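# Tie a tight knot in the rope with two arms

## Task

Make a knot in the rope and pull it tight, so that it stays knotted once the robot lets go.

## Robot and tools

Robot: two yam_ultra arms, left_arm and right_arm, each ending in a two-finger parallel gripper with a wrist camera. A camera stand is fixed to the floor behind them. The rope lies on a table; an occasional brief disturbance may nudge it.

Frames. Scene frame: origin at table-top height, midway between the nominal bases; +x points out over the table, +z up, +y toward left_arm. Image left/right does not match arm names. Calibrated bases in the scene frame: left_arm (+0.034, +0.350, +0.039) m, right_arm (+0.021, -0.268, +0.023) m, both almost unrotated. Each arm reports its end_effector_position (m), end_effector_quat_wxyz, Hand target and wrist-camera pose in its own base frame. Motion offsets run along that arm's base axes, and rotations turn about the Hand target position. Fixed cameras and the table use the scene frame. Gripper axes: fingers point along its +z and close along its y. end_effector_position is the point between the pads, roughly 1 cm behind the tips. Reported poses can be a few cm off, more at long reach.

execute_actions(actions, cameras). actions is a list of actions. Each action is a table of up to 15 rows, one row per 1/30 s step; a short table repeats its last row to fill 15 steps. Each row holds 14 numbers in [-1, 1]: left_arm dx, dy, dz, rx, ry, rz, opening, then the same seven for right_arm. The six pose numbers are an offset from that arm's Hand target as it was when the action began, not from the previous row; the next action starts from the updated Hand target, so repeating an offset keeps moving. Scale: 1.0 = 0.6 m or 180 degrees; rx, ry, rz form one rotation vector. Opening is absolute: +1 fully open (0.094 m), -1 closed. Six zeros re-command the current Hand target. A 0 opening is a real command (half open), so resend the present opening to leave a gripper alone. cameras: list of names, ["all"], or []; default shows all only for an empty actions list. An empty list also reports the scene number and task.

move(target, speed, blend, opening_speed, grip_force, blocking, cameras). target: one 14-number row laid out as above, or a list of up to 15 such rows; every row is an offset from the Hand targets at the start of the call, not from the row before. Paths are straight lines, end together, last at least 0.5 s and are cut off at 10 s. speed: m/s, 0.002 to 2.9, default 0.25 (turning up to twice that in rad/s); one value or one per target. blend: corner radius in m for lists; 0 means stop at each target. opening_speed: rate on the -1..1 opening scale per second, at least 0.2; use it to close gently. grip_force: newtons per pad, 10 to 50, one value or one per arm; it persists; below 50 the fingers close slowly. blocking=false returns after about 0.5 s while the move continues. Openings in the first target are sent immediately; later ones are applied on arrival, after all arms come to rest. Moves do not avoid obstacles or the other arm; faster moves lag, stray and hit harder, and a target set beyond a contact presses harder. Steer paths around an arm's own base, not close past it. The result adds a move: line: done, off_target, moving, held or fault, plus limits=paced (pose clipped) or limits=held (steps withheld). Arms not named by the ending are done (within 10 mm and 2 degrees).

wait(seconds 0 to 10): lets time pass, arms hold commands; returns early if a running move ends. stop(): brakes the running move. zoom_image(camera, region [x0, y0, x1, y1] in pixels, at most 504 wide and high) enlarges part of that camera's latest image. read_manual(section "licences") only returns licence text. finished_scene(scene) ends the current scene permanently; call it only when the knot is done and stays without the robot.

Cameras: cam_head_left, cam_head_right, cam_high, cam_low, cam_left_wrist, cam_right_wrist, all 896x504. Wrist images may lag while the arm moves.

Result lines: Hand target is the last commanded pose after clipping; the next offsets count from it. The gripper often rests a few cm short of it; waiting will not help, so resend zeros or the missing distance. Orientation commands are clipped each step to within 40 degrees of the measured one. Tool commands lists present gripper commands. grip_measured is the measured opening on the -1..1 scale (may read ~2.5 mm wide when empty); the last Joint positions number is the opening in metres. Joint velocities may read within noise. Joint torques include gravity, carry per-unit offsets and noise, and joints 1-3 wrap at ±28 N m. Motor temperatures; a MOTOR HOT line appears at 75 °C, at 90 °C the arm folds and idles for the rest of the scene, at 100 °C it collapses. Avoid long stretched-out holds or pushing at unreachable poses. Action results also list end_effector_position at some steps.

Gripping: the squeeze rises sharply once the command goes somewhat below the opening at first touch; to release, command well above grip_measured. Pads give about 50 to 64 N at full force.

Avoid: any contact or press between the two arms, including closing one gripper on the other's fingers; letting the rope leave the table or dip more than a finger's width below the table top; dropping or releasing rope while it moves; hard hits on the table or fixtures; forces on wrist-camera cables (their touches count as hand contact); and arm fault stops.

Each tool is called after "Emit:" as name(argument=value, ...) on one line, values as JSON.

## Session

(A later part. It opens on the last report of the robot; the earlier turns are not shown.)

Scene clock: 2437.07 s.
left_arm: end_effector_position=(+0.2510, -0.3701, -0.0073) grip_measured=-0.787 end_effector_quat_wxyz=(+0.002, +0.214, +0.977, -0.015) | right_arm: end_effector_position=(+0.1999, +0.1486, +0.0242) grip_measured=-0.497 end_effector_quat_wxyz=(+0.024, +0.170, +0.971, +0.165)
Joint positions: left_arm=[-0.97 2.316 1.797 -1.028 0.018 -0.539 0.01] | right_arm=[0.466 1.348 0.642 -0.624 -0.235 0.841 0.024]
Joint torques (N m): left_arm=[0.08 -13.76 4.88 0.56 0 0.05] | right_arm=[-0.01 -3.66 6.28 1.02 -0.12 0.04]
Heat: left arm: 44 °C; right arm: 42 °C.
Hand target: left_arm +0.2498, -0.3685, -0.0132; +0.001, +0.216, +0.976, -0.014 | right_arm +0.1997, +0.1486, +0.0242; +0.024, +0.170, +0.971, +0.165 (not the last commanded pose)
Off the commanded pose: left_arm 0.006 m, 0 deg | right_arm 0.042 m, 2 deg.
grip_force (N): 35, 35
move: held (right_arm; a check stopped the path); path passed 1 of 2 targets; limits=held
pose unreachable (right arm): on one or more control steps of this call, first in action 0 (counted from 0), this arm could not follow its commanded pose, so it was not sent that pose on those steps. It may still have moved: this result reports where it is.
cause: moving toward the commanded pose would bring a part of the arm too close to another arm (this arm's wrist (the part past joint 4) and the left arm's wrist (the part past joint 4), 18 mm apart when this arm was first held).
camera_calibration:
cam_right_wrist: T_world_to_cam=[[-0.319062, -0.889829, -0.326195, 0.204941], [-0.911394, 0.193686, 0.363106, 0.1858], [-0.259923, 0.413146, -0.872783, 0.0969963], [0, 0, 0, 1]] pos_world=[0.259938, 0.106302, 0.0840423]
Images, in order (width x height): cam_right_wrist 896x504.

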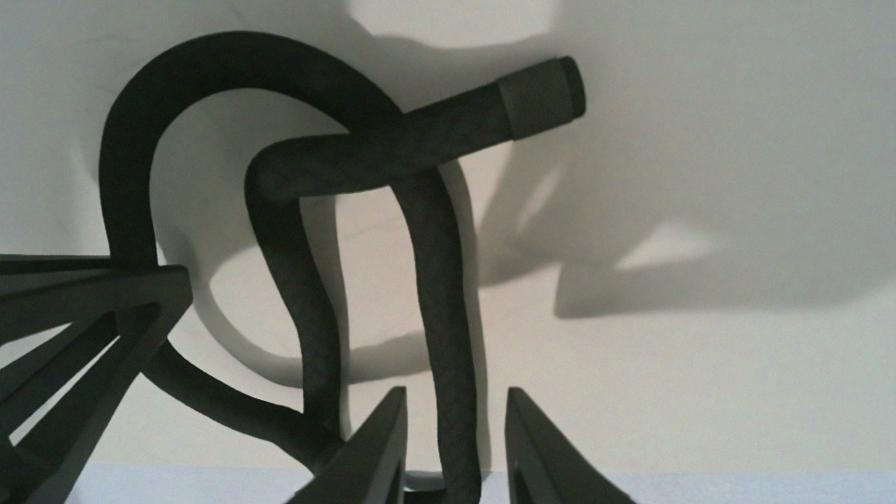

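Emit:
move(target=[[0,0,0,0,0,0,-1,0.0,0.0,0.02,0.078,-0.028,0,-0.5],[0,0,0,0,0,0,-1,0.019,0.008,0.02,0.078,-0.028,0,-0.5],[0,0,0,0,0,0,-1,0.019,0.009,-0.07,0.078,-0.028,0,-0.5]], speed=0.1, cameras=["cam_right_wrist","cam_low"])

Scene clock: 2457.73 s.
left_arm: end_effector_position=(+0.2510, -0.3701, -0.0073) grip_measured=-0.787 end_effector_quat_wxyz=(+0.002, +0.214, +0.977, -0.015) | right_arm: end_effector_position=(+0.2146, +0.1597, -0.0039) grip_measured=-0.498 end_effector_quat_wxyz=(+0.045, +0.159, +0.938, +0.305)
Joint positions: left_arm=[-0.97 2.316 1.797 -1.028 0.018 -0.539 0.01] | right_arm=[0.309 1.42 0.425 -0.177 -0.496 0.747 0.024]
Joint torques (N m): left_arm=[0.09 -13.79 4.89 0.56 -0.01 0.05] | right_arm=[-0.03 -1.78 3.6 1.74 0.04 0.02]
Heat: left arm: 45 °C; right arm: 42 °C.
Hand target: left_arm +0.2498, -0.3685, -0.0132; +0.001, +0.216, +0.976, -0.014 | right_arm +0.2110, +0.1539, -0.0179; +0.045, +0.164, +0.942, +0.289
Off the commanded pose: left_arm 0.006 m, 0 deg | right_arm 0.015 m, 2 deg.
grip_force (N): 35, 35
move: off_target (right_arm)
camera_calibration:
cam_right_wrist: T_world_to_cam=[[-0.268179, -0.765903, -0.584357, 0.178603], [-0.944737, 0.0903659, 0.315128, 0.230721], [-0.188551, 0.636574, -0.747811, 0.0212429], [0, 0, 0, 1]] pos_world=[0.269874, 0.102421, 0.047547]
Images, in order (width x height): cam_low 896x504, cam_right_wrist 896x504.

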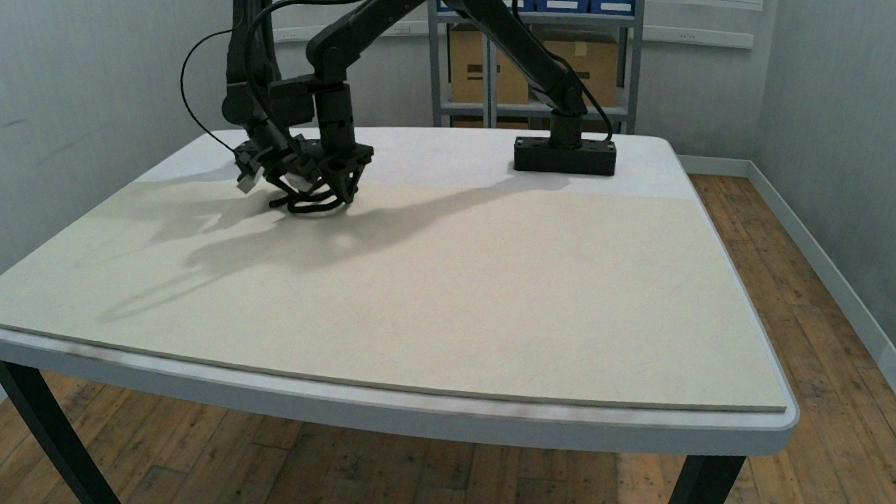

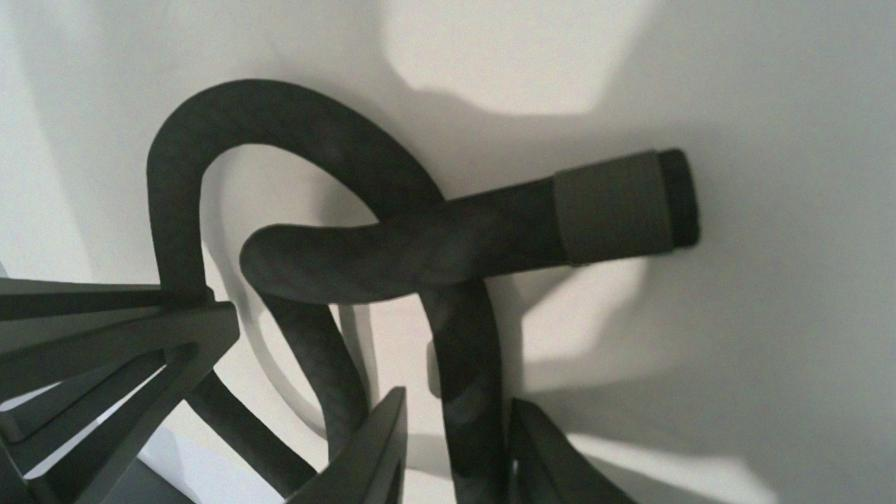

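Emit:
move(target=[[0,0,0,0,0,0,-1,0,0,0,0,0,0,-1],[0,0,0,0,0,0,-1,0,0,0.075,0,0,0,-1]], speed=0.08, cameras=["cam_right_wrist","cam_left_wrist"], opening_speed=0.6)

Emit:
zoom_image(camera="cam_right_wrist", region=[150, 100, 650, 504])

Scene clock: 2467.53 s.
left_arm: end_effector_position=(+0.2511, -0.3703, -0.0073) grip_measured=-0.787 end_effector_quat_wxyz=(+0.002, +0.214, +0.977, -0.015) | right_arm: end_effector_position=(+0.2035, +0.1519, +0.0167) grip_measured=-0.760 end_effector_quat_wxyz=(+0.033, +0.169, +0.943, +0.285)
Joint positions: left_arm=[-0.97 2.316 1.797 -1.027 0.018 -0.539 0.01] | right_arm=[0.309 1.302 0.474 -0.387 -0.47 0.75 0.011]
Joint torques (N m): left_arm=[0.08 -13.78 4.89 0.56 0 0.05] | right_arm=[0.12 -4.34 8.31 1.11 -0.18 0.02]
Heat: left arm: 45 °C; right arm: 42 °C.
Hand target: left_arm +0.2498, -0.3684, -0.0132; +0.001, +0.216, +0.976, -0.014 | right_arm +0.2111, +0.1539, +0.0271; +0.045, +0.164, +0.942, +0.289
Off the commanded pose: left_arm 0.006 m, 0 deg | right_arm 0.013 m, 2 deg.
grip_force (N): 35, 35
move: off_target (right_arm)
camera_calibration:
cam_left_wrist: T_world_to_cam=[[-0.430919, -0.901313, 0.0440803, -0.223215], [-0.815242, 0.409782, 0.409218, 0.396615], [-0.386897, 0.140404, -0.911371, 0.235175], [0, 0, 0, 1]] pos_world=[0.318138, -0.396732, 0.0618694]
cam_right_wrist: T_world_to_cam=[[-0.297328, -0.782647, -0.546864, 0.189599], [-0.931796, 0.112956, 0.344959, 0.207932], [-0.20821, 0.612131, -0.762852, 0.0474537], [0, 0, 0, 1]] pos_world=[0.260004, 0.0958543, 0.0681571]
Images, in order (width x height): cam_left_wrist 896x504, cam_right_wrist 896x504.

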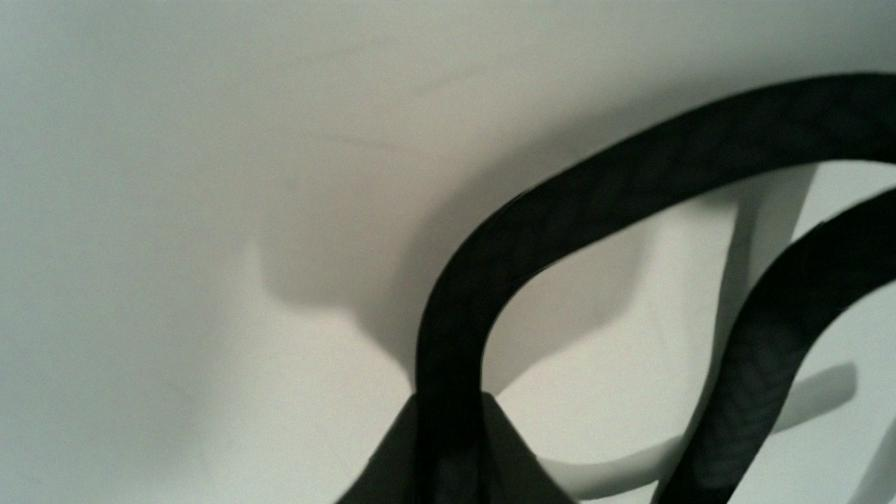

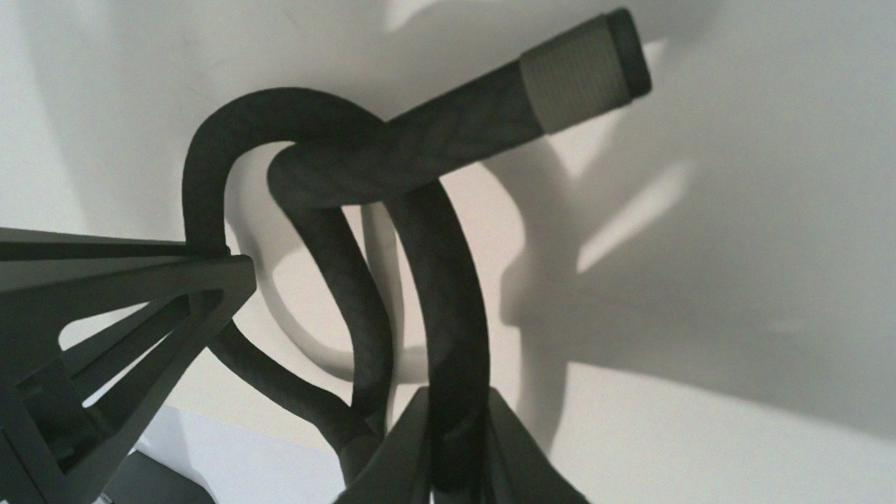

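Scaled by 1.008.

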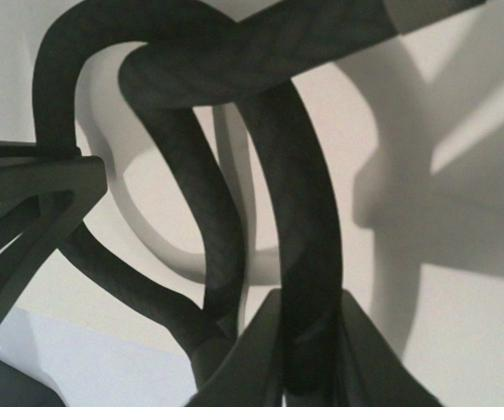

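Emit:
move(target=[0,0,0,0,0,0,-1,0.006,0,0.05,0.04,-0.015,0,-1], speed=0.08, cameras=["cam_right_wrist","cam_left_wrist","cam_high"])

Emit:
zoom_image(camera="cam_high", region=[150, 180, 400, 330])

Scene clock: 2475.17 s.
left_arm: end_effector_position=(+0.2512, -0.3704, -0.0073) grip_measured=-0.787 end_effector_quat_wxyz=(+0.003, +0.214, +0.977, -0.015) | right_arm: end_effector_position=(+0.2064, +0.1525, +0.0432) grip_measured=-0.760 end_effector_quat_wxyz=(+0.042, +0.167, +0.924, +0.342)
Joint positions: left_arm=[-0.97 2.316 1.797 -1.027 0.018 -0.539 0.01] | right_arm=[0.23 1.212 0.474 -0.426 -0.59 0.714 0.011]
Joint torques (N m): left_arm=[0.06 -13.79 4.89 0.56 -0.01 0.05] | right_arm=[-0.62 -4.04 8.95 1.12 -0.37 -0.01]
Heat: left arm: 45 °C; right arm: 43 °C.
Hand target: left_arm +0.2498, -0.3684, -0.0132; +0.001, +0.216, +0.976, -0.014 | right_arm +0.2148, +0.1539, +0.0572; +0.057, +0.160, +0.921, +0.352
Off the commanded pose: left_arm 0.006 m, 0 deg | right_arm 0.016 m, 2 deg.
grip_force (N): 35, 35
move: off_target (right_arm)
camera_calibration:
cam_left_wrist: T_world_to_cam=[[-0.430975, -0.901276, 0.0443049, -0.223243], [-0.815302, 0.409965, 0.408914, 0.396848], [-0.386708, 0.14011, -0.911497, 0.235058], [0, 0, 0, 1]] pos_world=[0.318238, -0.396831, 0.061869]
cam_right_wrist: T_world_to_cam=[[-0.277711, -0.713044, -0.643774, 0.19494], [-0.944437, 0.0799955, 0.318808, 0.210166], [-0.175825, 0.696541, -0.695641, 0.0454246], [0, 0, 0, 1]] pos_world=[0.260612, 0.0905481, 0.0900936]
Images, in order (width x height): cam_high 896x504, cam_left_wrist 896x504, cam_right_wrist 896x504.

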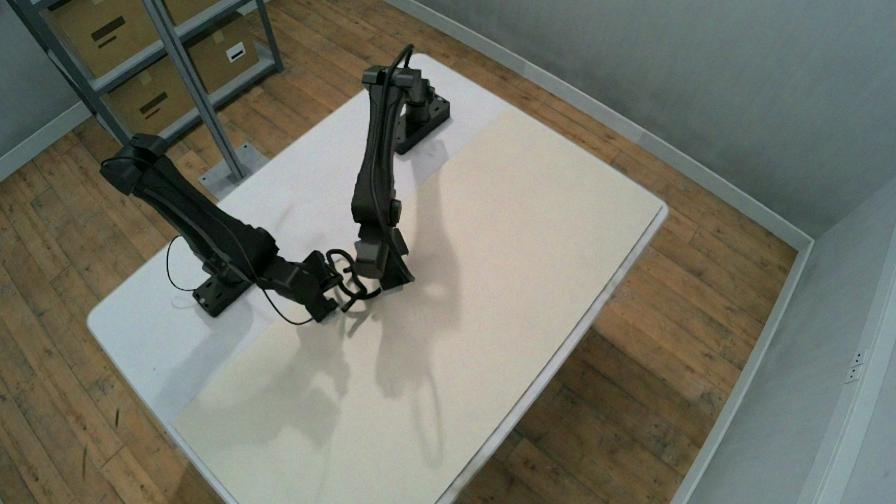

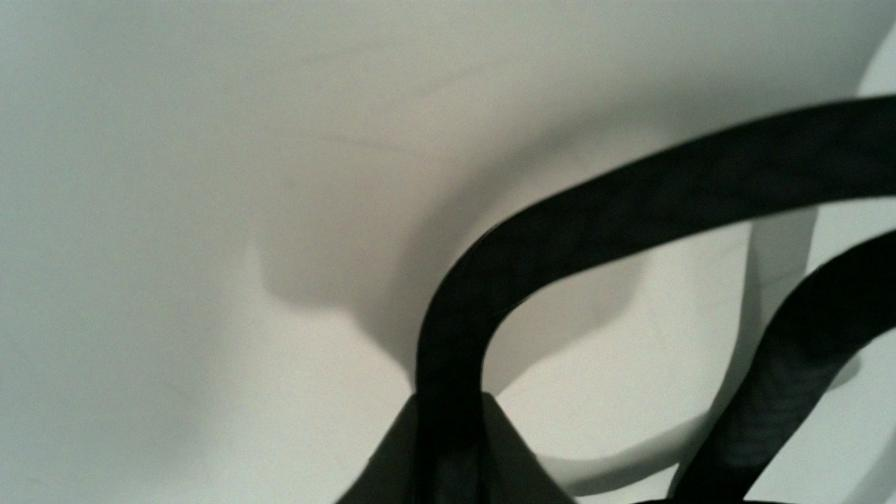

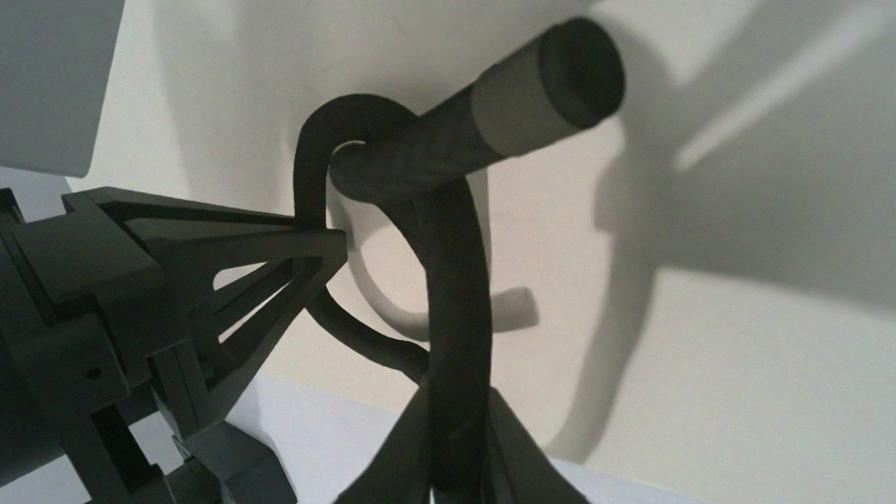

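Scaled by 2.016.

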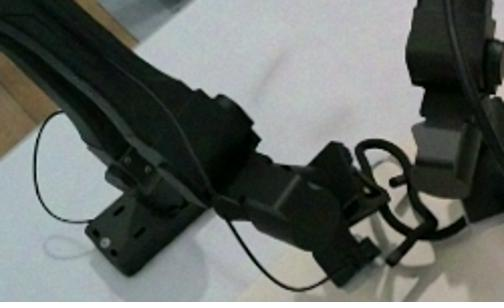

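Emit:
execute_actions(actions=[], cameras=["cam_low","cam_high","cam_head_right","cam_head_left"])

Emit:
zoom_image(camera="cam_low", region=[230, 120, 390, 230])

Emit:
zoom_image(camera="cam_high", region=[300, 230, 420, 330])

Scene clock: 2479.97 s.
left_arm: end_effector_position=(+0.2512, -0.3704, -0.0073) grip_measured=-0.787 end_effector_quat_wxyz=(+0.003, +0.214, +0.977, -0.015) | right_arm: end_effector_position=(+0.2062, +0.1526, +0.0432) grip_measured=-0.760 end_effector_quat_wxyz=(+0.042, +0.167, +0.924, +0.342)
Joint positions: left_arm=[-0.97 2.316 1.797 -1.027 0.018 -0.539 0.01] | right_arm=[0.23 1.212 0.474 -0.427 -0.591 0.714 0.011]
Joint velocities: within noise
Joint torques (N m): left_arm=[0.08 -13.78 4.88 0.55 0 0.05] | right_arm=[-0.64 -4.03 8.94 1.16 -0.35 -0.06]
Motor temperatures (°C): left_arm=[29 45 36 32 31 31 31] | right_arm=[30 37 44 34 30 31 30]
Heat: left arm: 45 °C; right arm: 44 °C.
Hand target: left_arm +0.2498, -0.3684, -0.0132; +0.001, +0.216, +0.976, -0.014 | right_arm +0.2147, +0.1539, +0.0572; +0.057, +0.160, +0.921, +0.352
Tool commands: left_gripper/opening=-1.0 right_gripper/opening=-1.0
Off the commanded pose: left_arm 0.006 m, 0 deg | right_arm 0.016 m, 2 deg.
grip_force (N): 35, 35
Images, in order (width x height): cam_head_left 896x504, cam_head_right 896x504, cam_high 896x504, cam_low 896x504.

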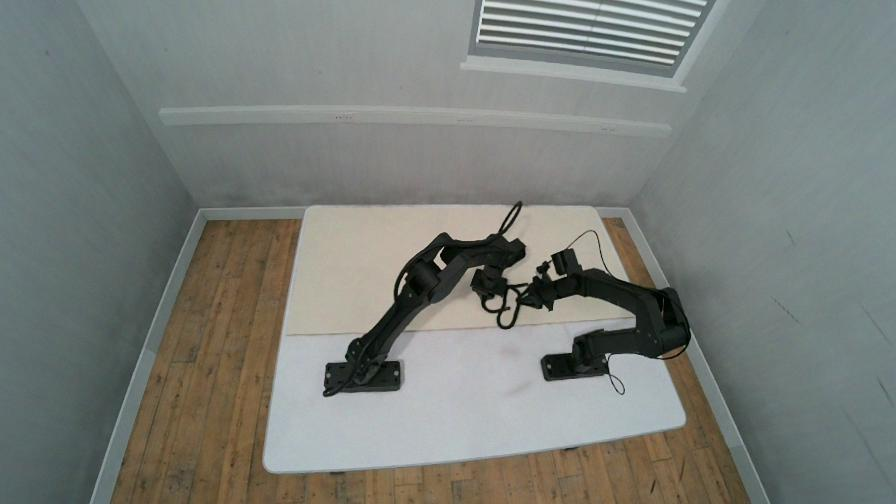

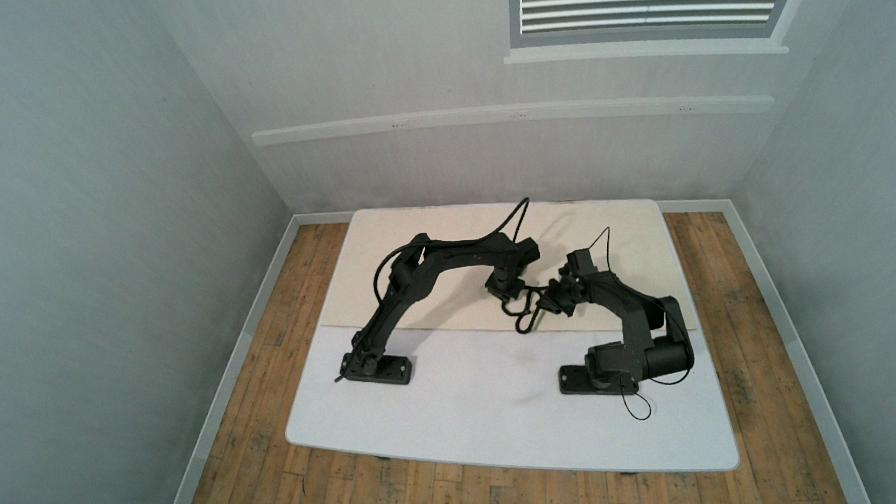

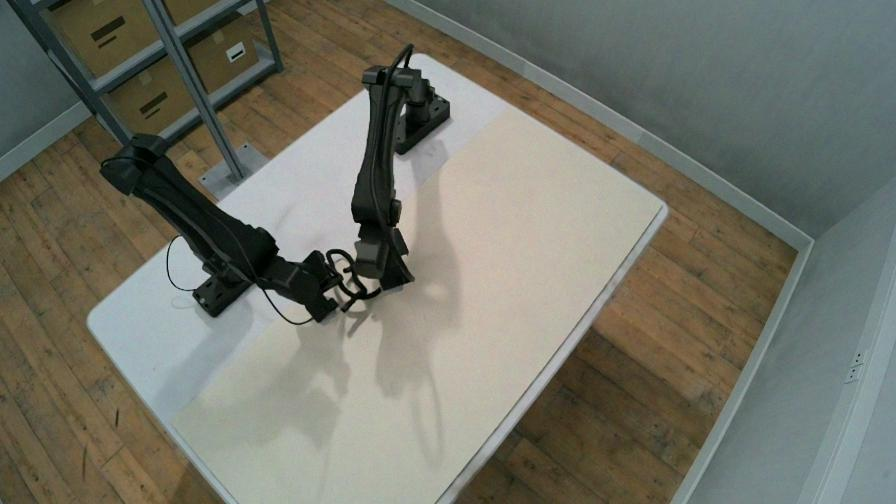

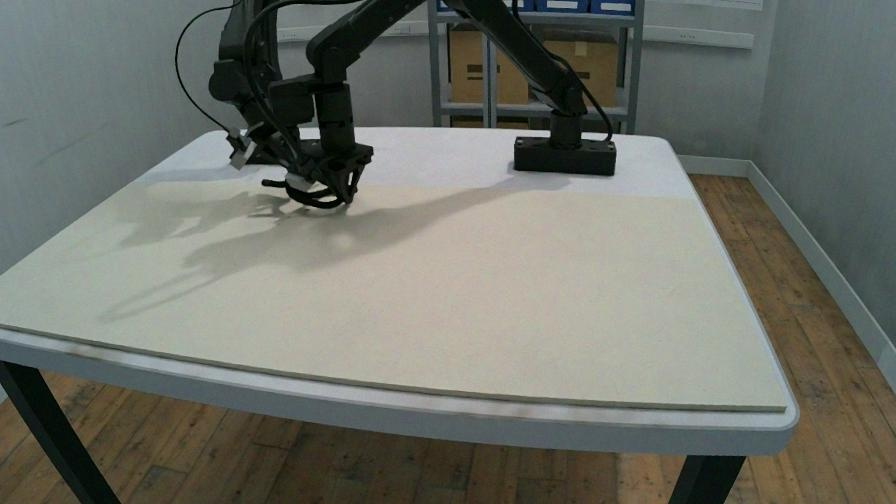

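Scaled by 3.150.

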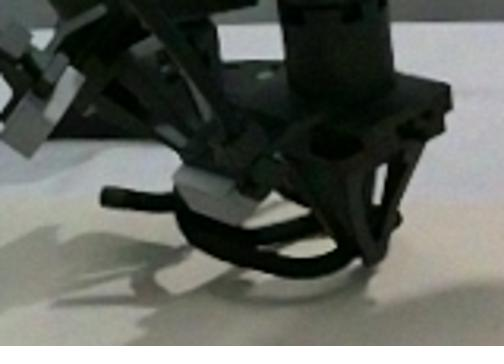

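Scaled by 4.200.

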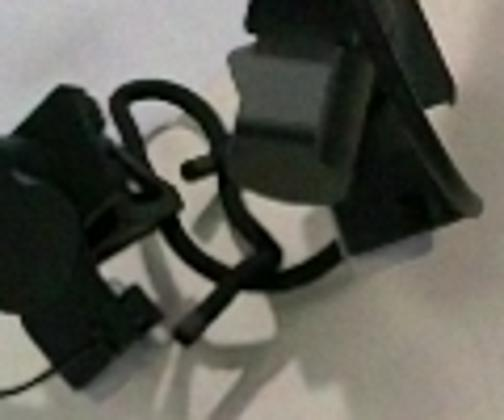

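Emit:
move(target=[-0.037,-0.026,0.008,0,0,0,-1,0,0,0,0,0,0,-1], speed=0.05, cameras=["cam_high","cam_right_wrist","cam_low"])

Emit:
zoom_image(camera="cam_high", region=[300, 230, 420, 330])

Emit:
zoom_image(camera="cam_low", region=[230, 120, 390, 230])

Scene clock: 2499.70 s.
left_arm: end_effector_position=(+0.2284, -0.3848, -0.0073) grip_measured=-0.787 end_effector_quat_wxyz=(+0.002, +0.218, +0.976, -0.015) | right_arm: end_effector_position=(+0.2059, +0.1525, +0.0431) grip_measured=-0.760 end_effector_quat_wxyz=(+0.041, +0.168, +0.924, +0.341)
Joint positions: left_arm=[-1.03 2.316 1.797 -1.027 0.018 -0.591 0.01] | right_arm=[0.23 1.212 0.474 -0.428 -0.591 0.714 0.011]
Joint torques (N m): left_arm=[-0.02 -13.96 6.09 0.39 -0.01 -0.07] | right_arm=[-0.62 -4.05 8.96 1.16 -0.36 -0.06]
Heat: left arm: 45 °C; right arm: 45 °C.
Hand target: left_arm +0.2276, -0.3840, -0.0084; +0.001, +0.215, +0.976, -0.014 | right_arm +0.2147, +0.1539, +0.0572; +0.057, +0.160, +0.921, +0.352
Off the commanded pose: left_arm 0.002 m, 0 deg | right_arm 0.017 m, 2 deg.
grip_force (N): 35, 35
move: off_target (right_arm)
camera_calibration:
cam_right_wrist: T_world_to_cam=[[-0.278773, -0.712978, -0.643388, 0.194937], [-0.943819, 0.0796048, 0.320732, 0.209547], [-0.177458, 0.696653, -0.695114, 0.0455846], [0, 0, 0, 1]] pos_world=[0.260207, 0.0905481, 0.0898981]
Images, in order (width x height): cam_high 896x504, cam_low 896x504, cam_right_wrist 896x504.

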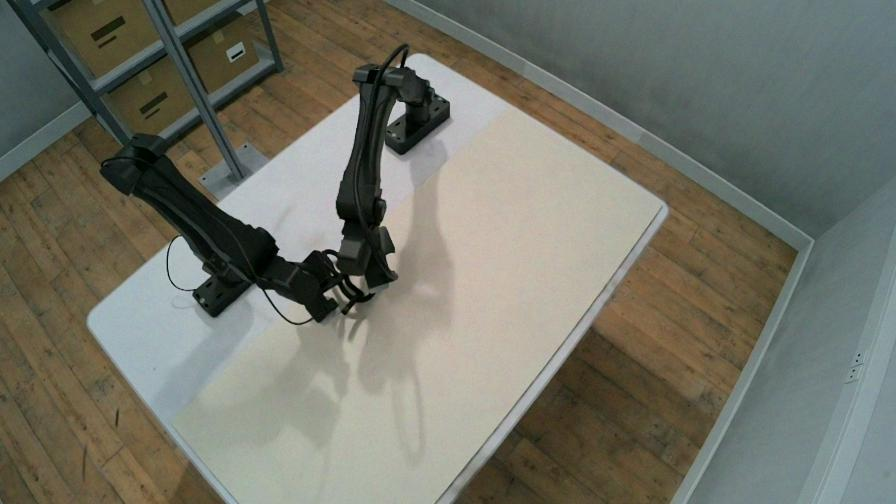

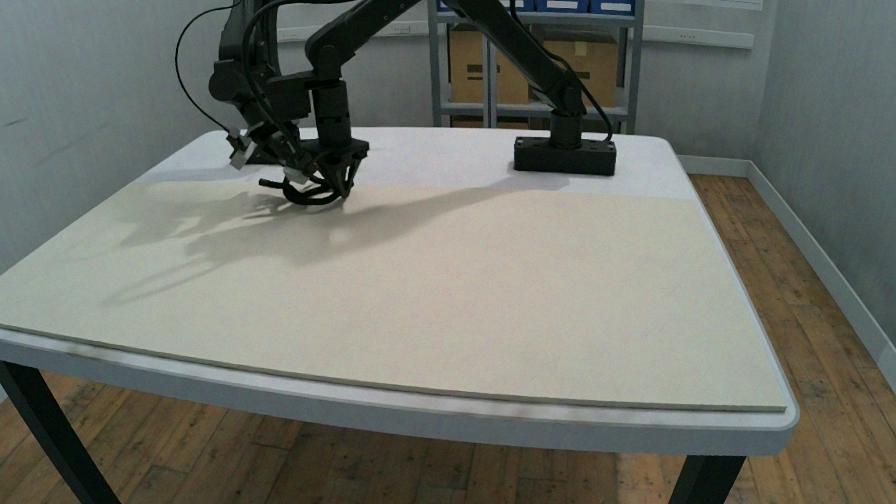

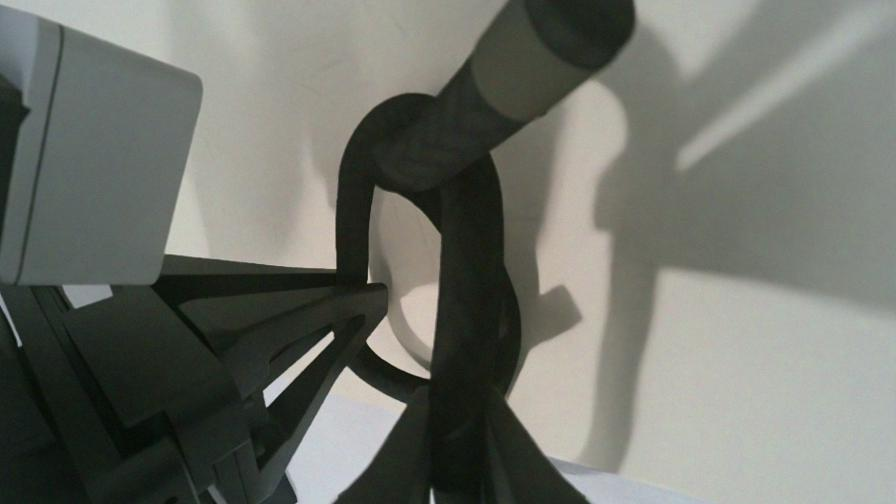

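Scaled by 4.200.

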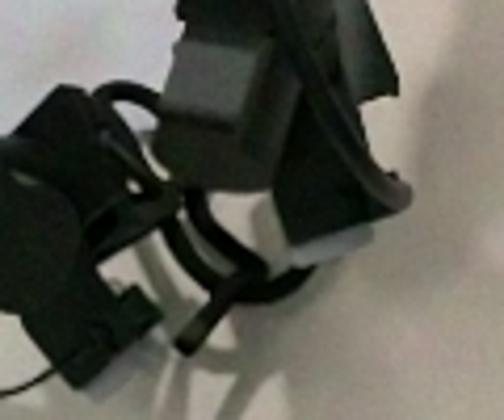

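Scaled by 3.150.

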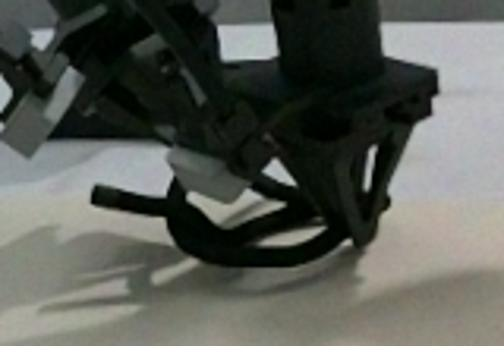

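Emit:
zoom_image(camera="cam_right_wrist", region=[320, 100, 680, 504])

Emit:
zoom_image(camera="cam_high", region=[310, 240, 370, 300])

Scaled by 1.248.

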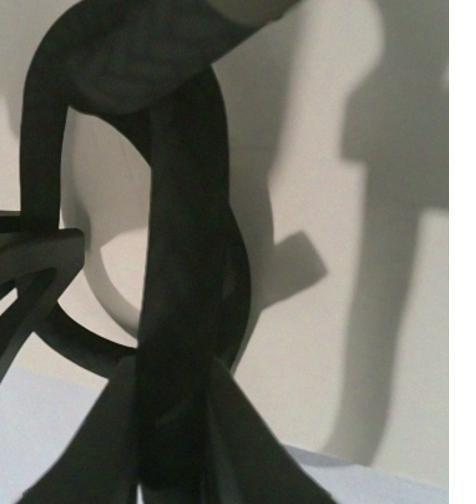

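Scaled by 8.400.

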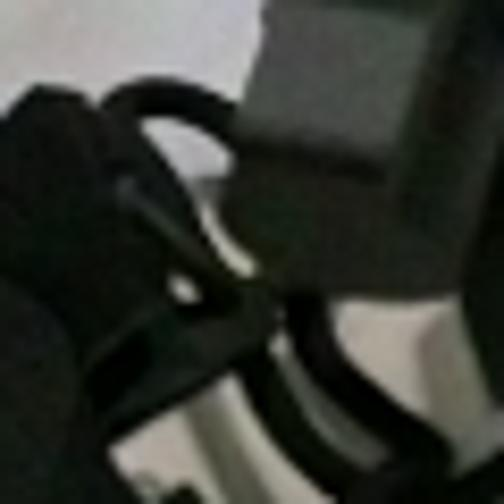

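Emit:
move(target=[-0.035,-0.025,0,0,0,0,-1,0,0,0.0,0,0,0,-1], speed=0.05, cameras=["cam_high","cam_right_wrist","cam_low","cam_left_wrist"])

Emit:
zoom_image(camera="cam_right_wrist", region=[320, 100, 680, 504])

Emit:
zoom_image(camera="cam_low", region=[230, 120, 390, 230])

Scene clock: 2519.73 s.
left_arm: end_effector_position=(+0.2198, -0.3898, -0.0073) grip_measured=-0.787 end_effector_quat_wxyz=(+0.001, +0.218, +0.976, -0.015) | right_arm: end_effector_position=(+0.2059, +0.1525, +0.0431) grip_measured=-0.760 end_effector_quat_wxyz=(+0.041, +0.168, +0.924, +0.341)
Joint positions: left_arm=[-1.052 2.316 1.797 -1.027 0.019 -0.613 0.01] | right_arm=[0.23 1.212 0.474 -0.428 -0.591 0.714 0.011]
Joint torques (N m): left_arm=[0.36 -13.89 6.45 0.36 -0.01 0.02] | right_arm=[-0.62 -4.05 8.96 1.17 -0.35 -0.06]
Heat: left arm: 46 °C; right arm: 45 °C.
Hand target: left_arm +0.2215, -0.3889, -0.0073; +0.001, +0.216, +0.976, -0.015 (not the last commanded pose) | right_arm +0.2147, +0.1539, +0.0572; +0.057, +0.160, +0.921, +0.352
Off the commanded pose: left_arm 0.016 m, 0 deg | right_arm 0.017 m, 2 deg.
grip_force (N): 35, 35
move: held (left_arm; a check stopped the path), off_target (right_arm); limits=held
pose unreachable (left arm): on one or more control steps of this call, first in action 0 (counted from 0), this arm could not follow its commanded pose, so it was not sent that pose on those steps. It may still have moved: this result reports where it is.
cause: moving toward the commanded pose would bring a part of the arm too close to another arm (this arm's wrist (the part past joint 4) and the right arm's gripper housing, along the way the arms are being sent, or toward where that arm still pushes).
camera_calibration:
cam_left_wrist: T_world_to_cam=[[-0.438786, -0.897443, 0.0454218, -0.251063], [-0.810602, 0.417129, 0.411008, 0.380973], [-0.387803, 0.143525, -0.9105, 0.227179], [0, 0, 0, 1]] pos_world=[0.286755, -0.416836, 0.0616676]
cam_right_wrist: T_world_to_cam=[[-0.278773, -0.712978, -0.643388, 0.194937], [-0.943819, 0.0796048, 0.320732, 0.209547], [-0.177458, 0.696653, -0.695114, 0.0455846], [0, 0, 0, 1]] pos_world=[0.260207, 0.0905481, 0.0898981]
Images, in order (width x height): cam_high 896x504, cam_low 896x504, cam_left_wrist 896x504, cam_right_wrist 896x504.

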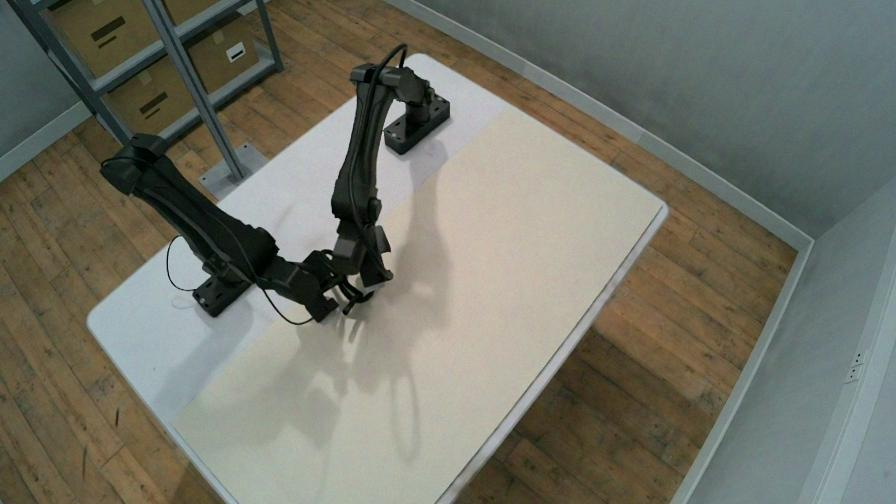

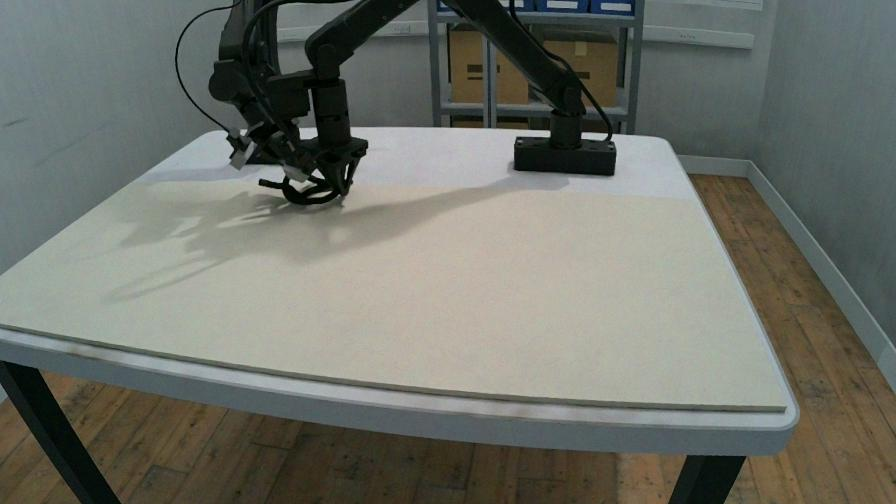

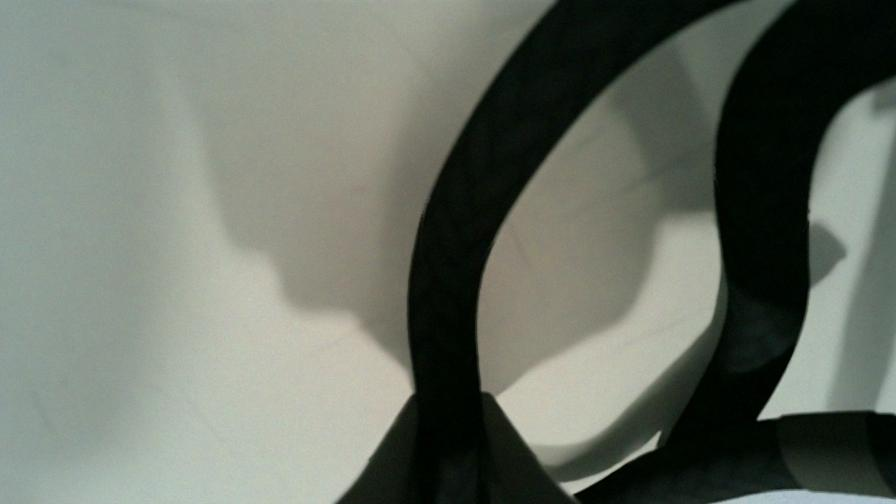

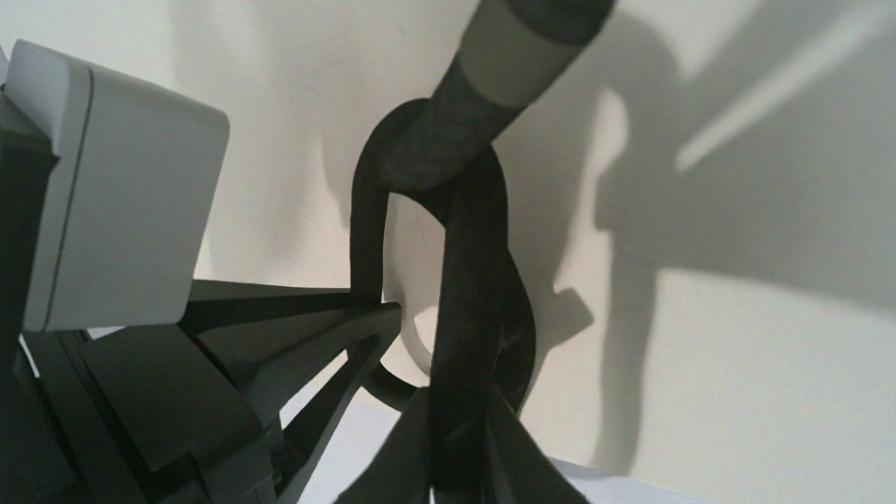

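Scaled by 1.248.

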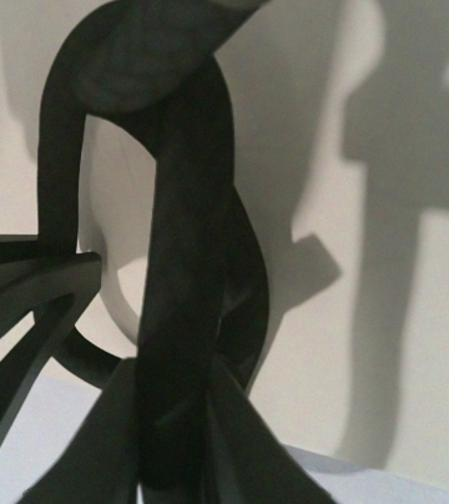

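Scaled by 3.150.

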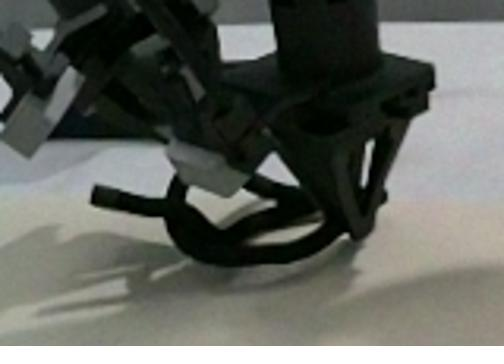

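Emit:
move(target=[[0.0,0.0,0.012,-0.15,0.09,0,-1,0,0,0.0,0,0,0,-1],[-0.022,-0.033,0.012,-0.15,0.09,0,-1,0,0,0.0,0,0,0,-1]], speed=0.08, cameras=["cam_right_wrist","cam_left_wrist"])

Emit:
zoom_image(camera="cam_right_wrist", region=[320, 100, 680, 504])

Scene clock: 2536.47 s.
left_arm: end_effector_position=(+0.2035, -0.4037, -0.0086) grip_measured=-0.787 end_effector_quat_wxyz=(-0.097, +0.203, +0.939, -0.260) | right_arm: end_effector_position=(+0.2059, +0.1525, +0.0431) grip_measured=-0.760 end_effector_quat_wxyz=(+0.041, +0.168, +0.924, +0.341)
Joint positions: left_arm=[-0.904 2.201 1.469 -0.636 0.528 -0.533 0.01] | right_arm=[0.23 1.212 0.474 -0.428 -0.591 0.714 0.011]
Joint torques (N m): left_arm=[0.29 -14.35 6.37 0.88 0.32 0] | right_arm=[-0.62 -4.04 8.98 1.16 -0.36 -0.06]
Heat: left arm: 47 °C; right arm: 46 °C.
Hand target: left_arm +0.2083, -0.4087, +0.0000; -0.085, +0.206, +0.936, -0.272 | right_arm +0.2147, +0.1539, +0.0572; +0.057, +0.160, +0.921, +0.352
Off the commanded pose: left_arm 0.011 m, 2 deg | right_arm 0.017 m, 2 deg.
grip_force (N): 35, 35
move: off_target (left_arm, right_arm)
camera_calibration:
cam_left_wrist: T_world_to_cam=[[-0.339407, -0.768841, 0.541928, -0.234599], [-0.687244, 0.59606, 0.415222, 0.421261], [-0.642261, -0.231507, -0.730688, 0.123739], [0, 0, 0, 1]] pos_world=[0.289358, -0.402819, 0.0426335]
cam_right_wrist: T_world_to_cam=[[-0.278773, -0.712978, -0.643388, 0.194937], [-0.943819, 0.0796048, 0.320732, 0.209547], [-0.177458, 0.696653, -0.695114, 0.0455846], [0, 0, 0, 1]] pos_world=[0.260207, 0.0905481, 0.0898981]
Images, in order (width x height): cam_left_wrist 896x504, cam_right_wrist 896x504.

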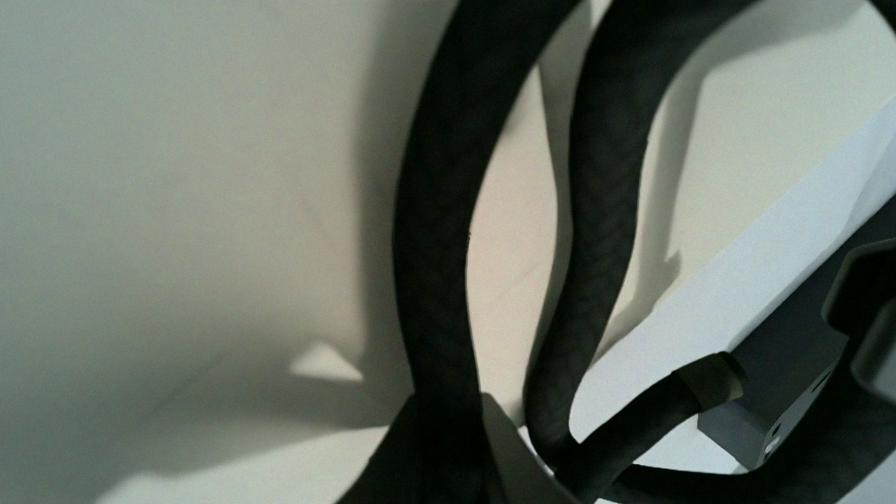

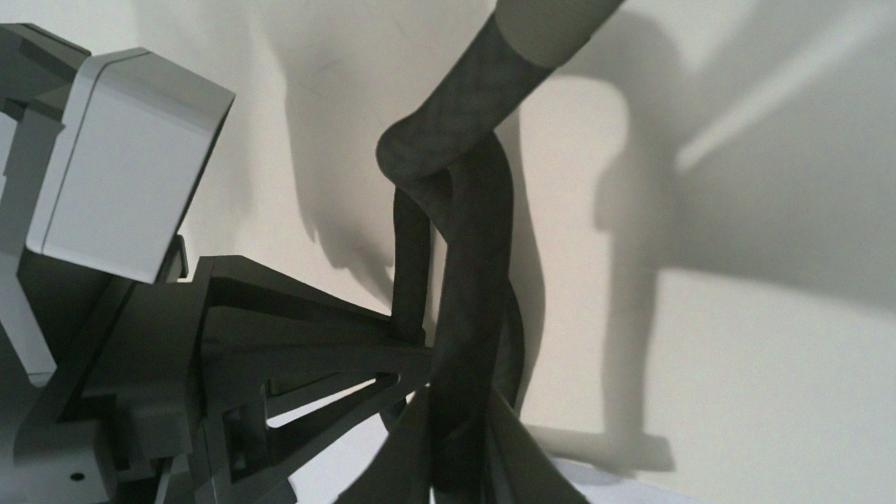

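Scaled by 1.248.

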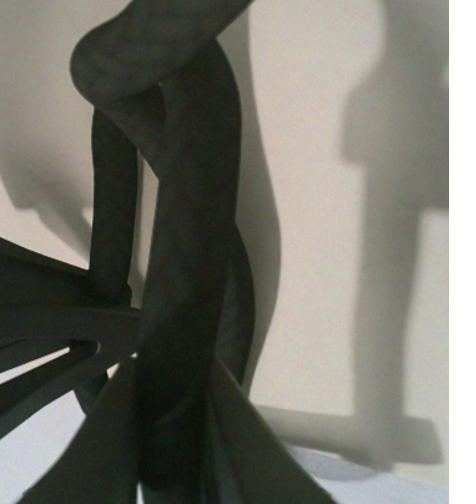

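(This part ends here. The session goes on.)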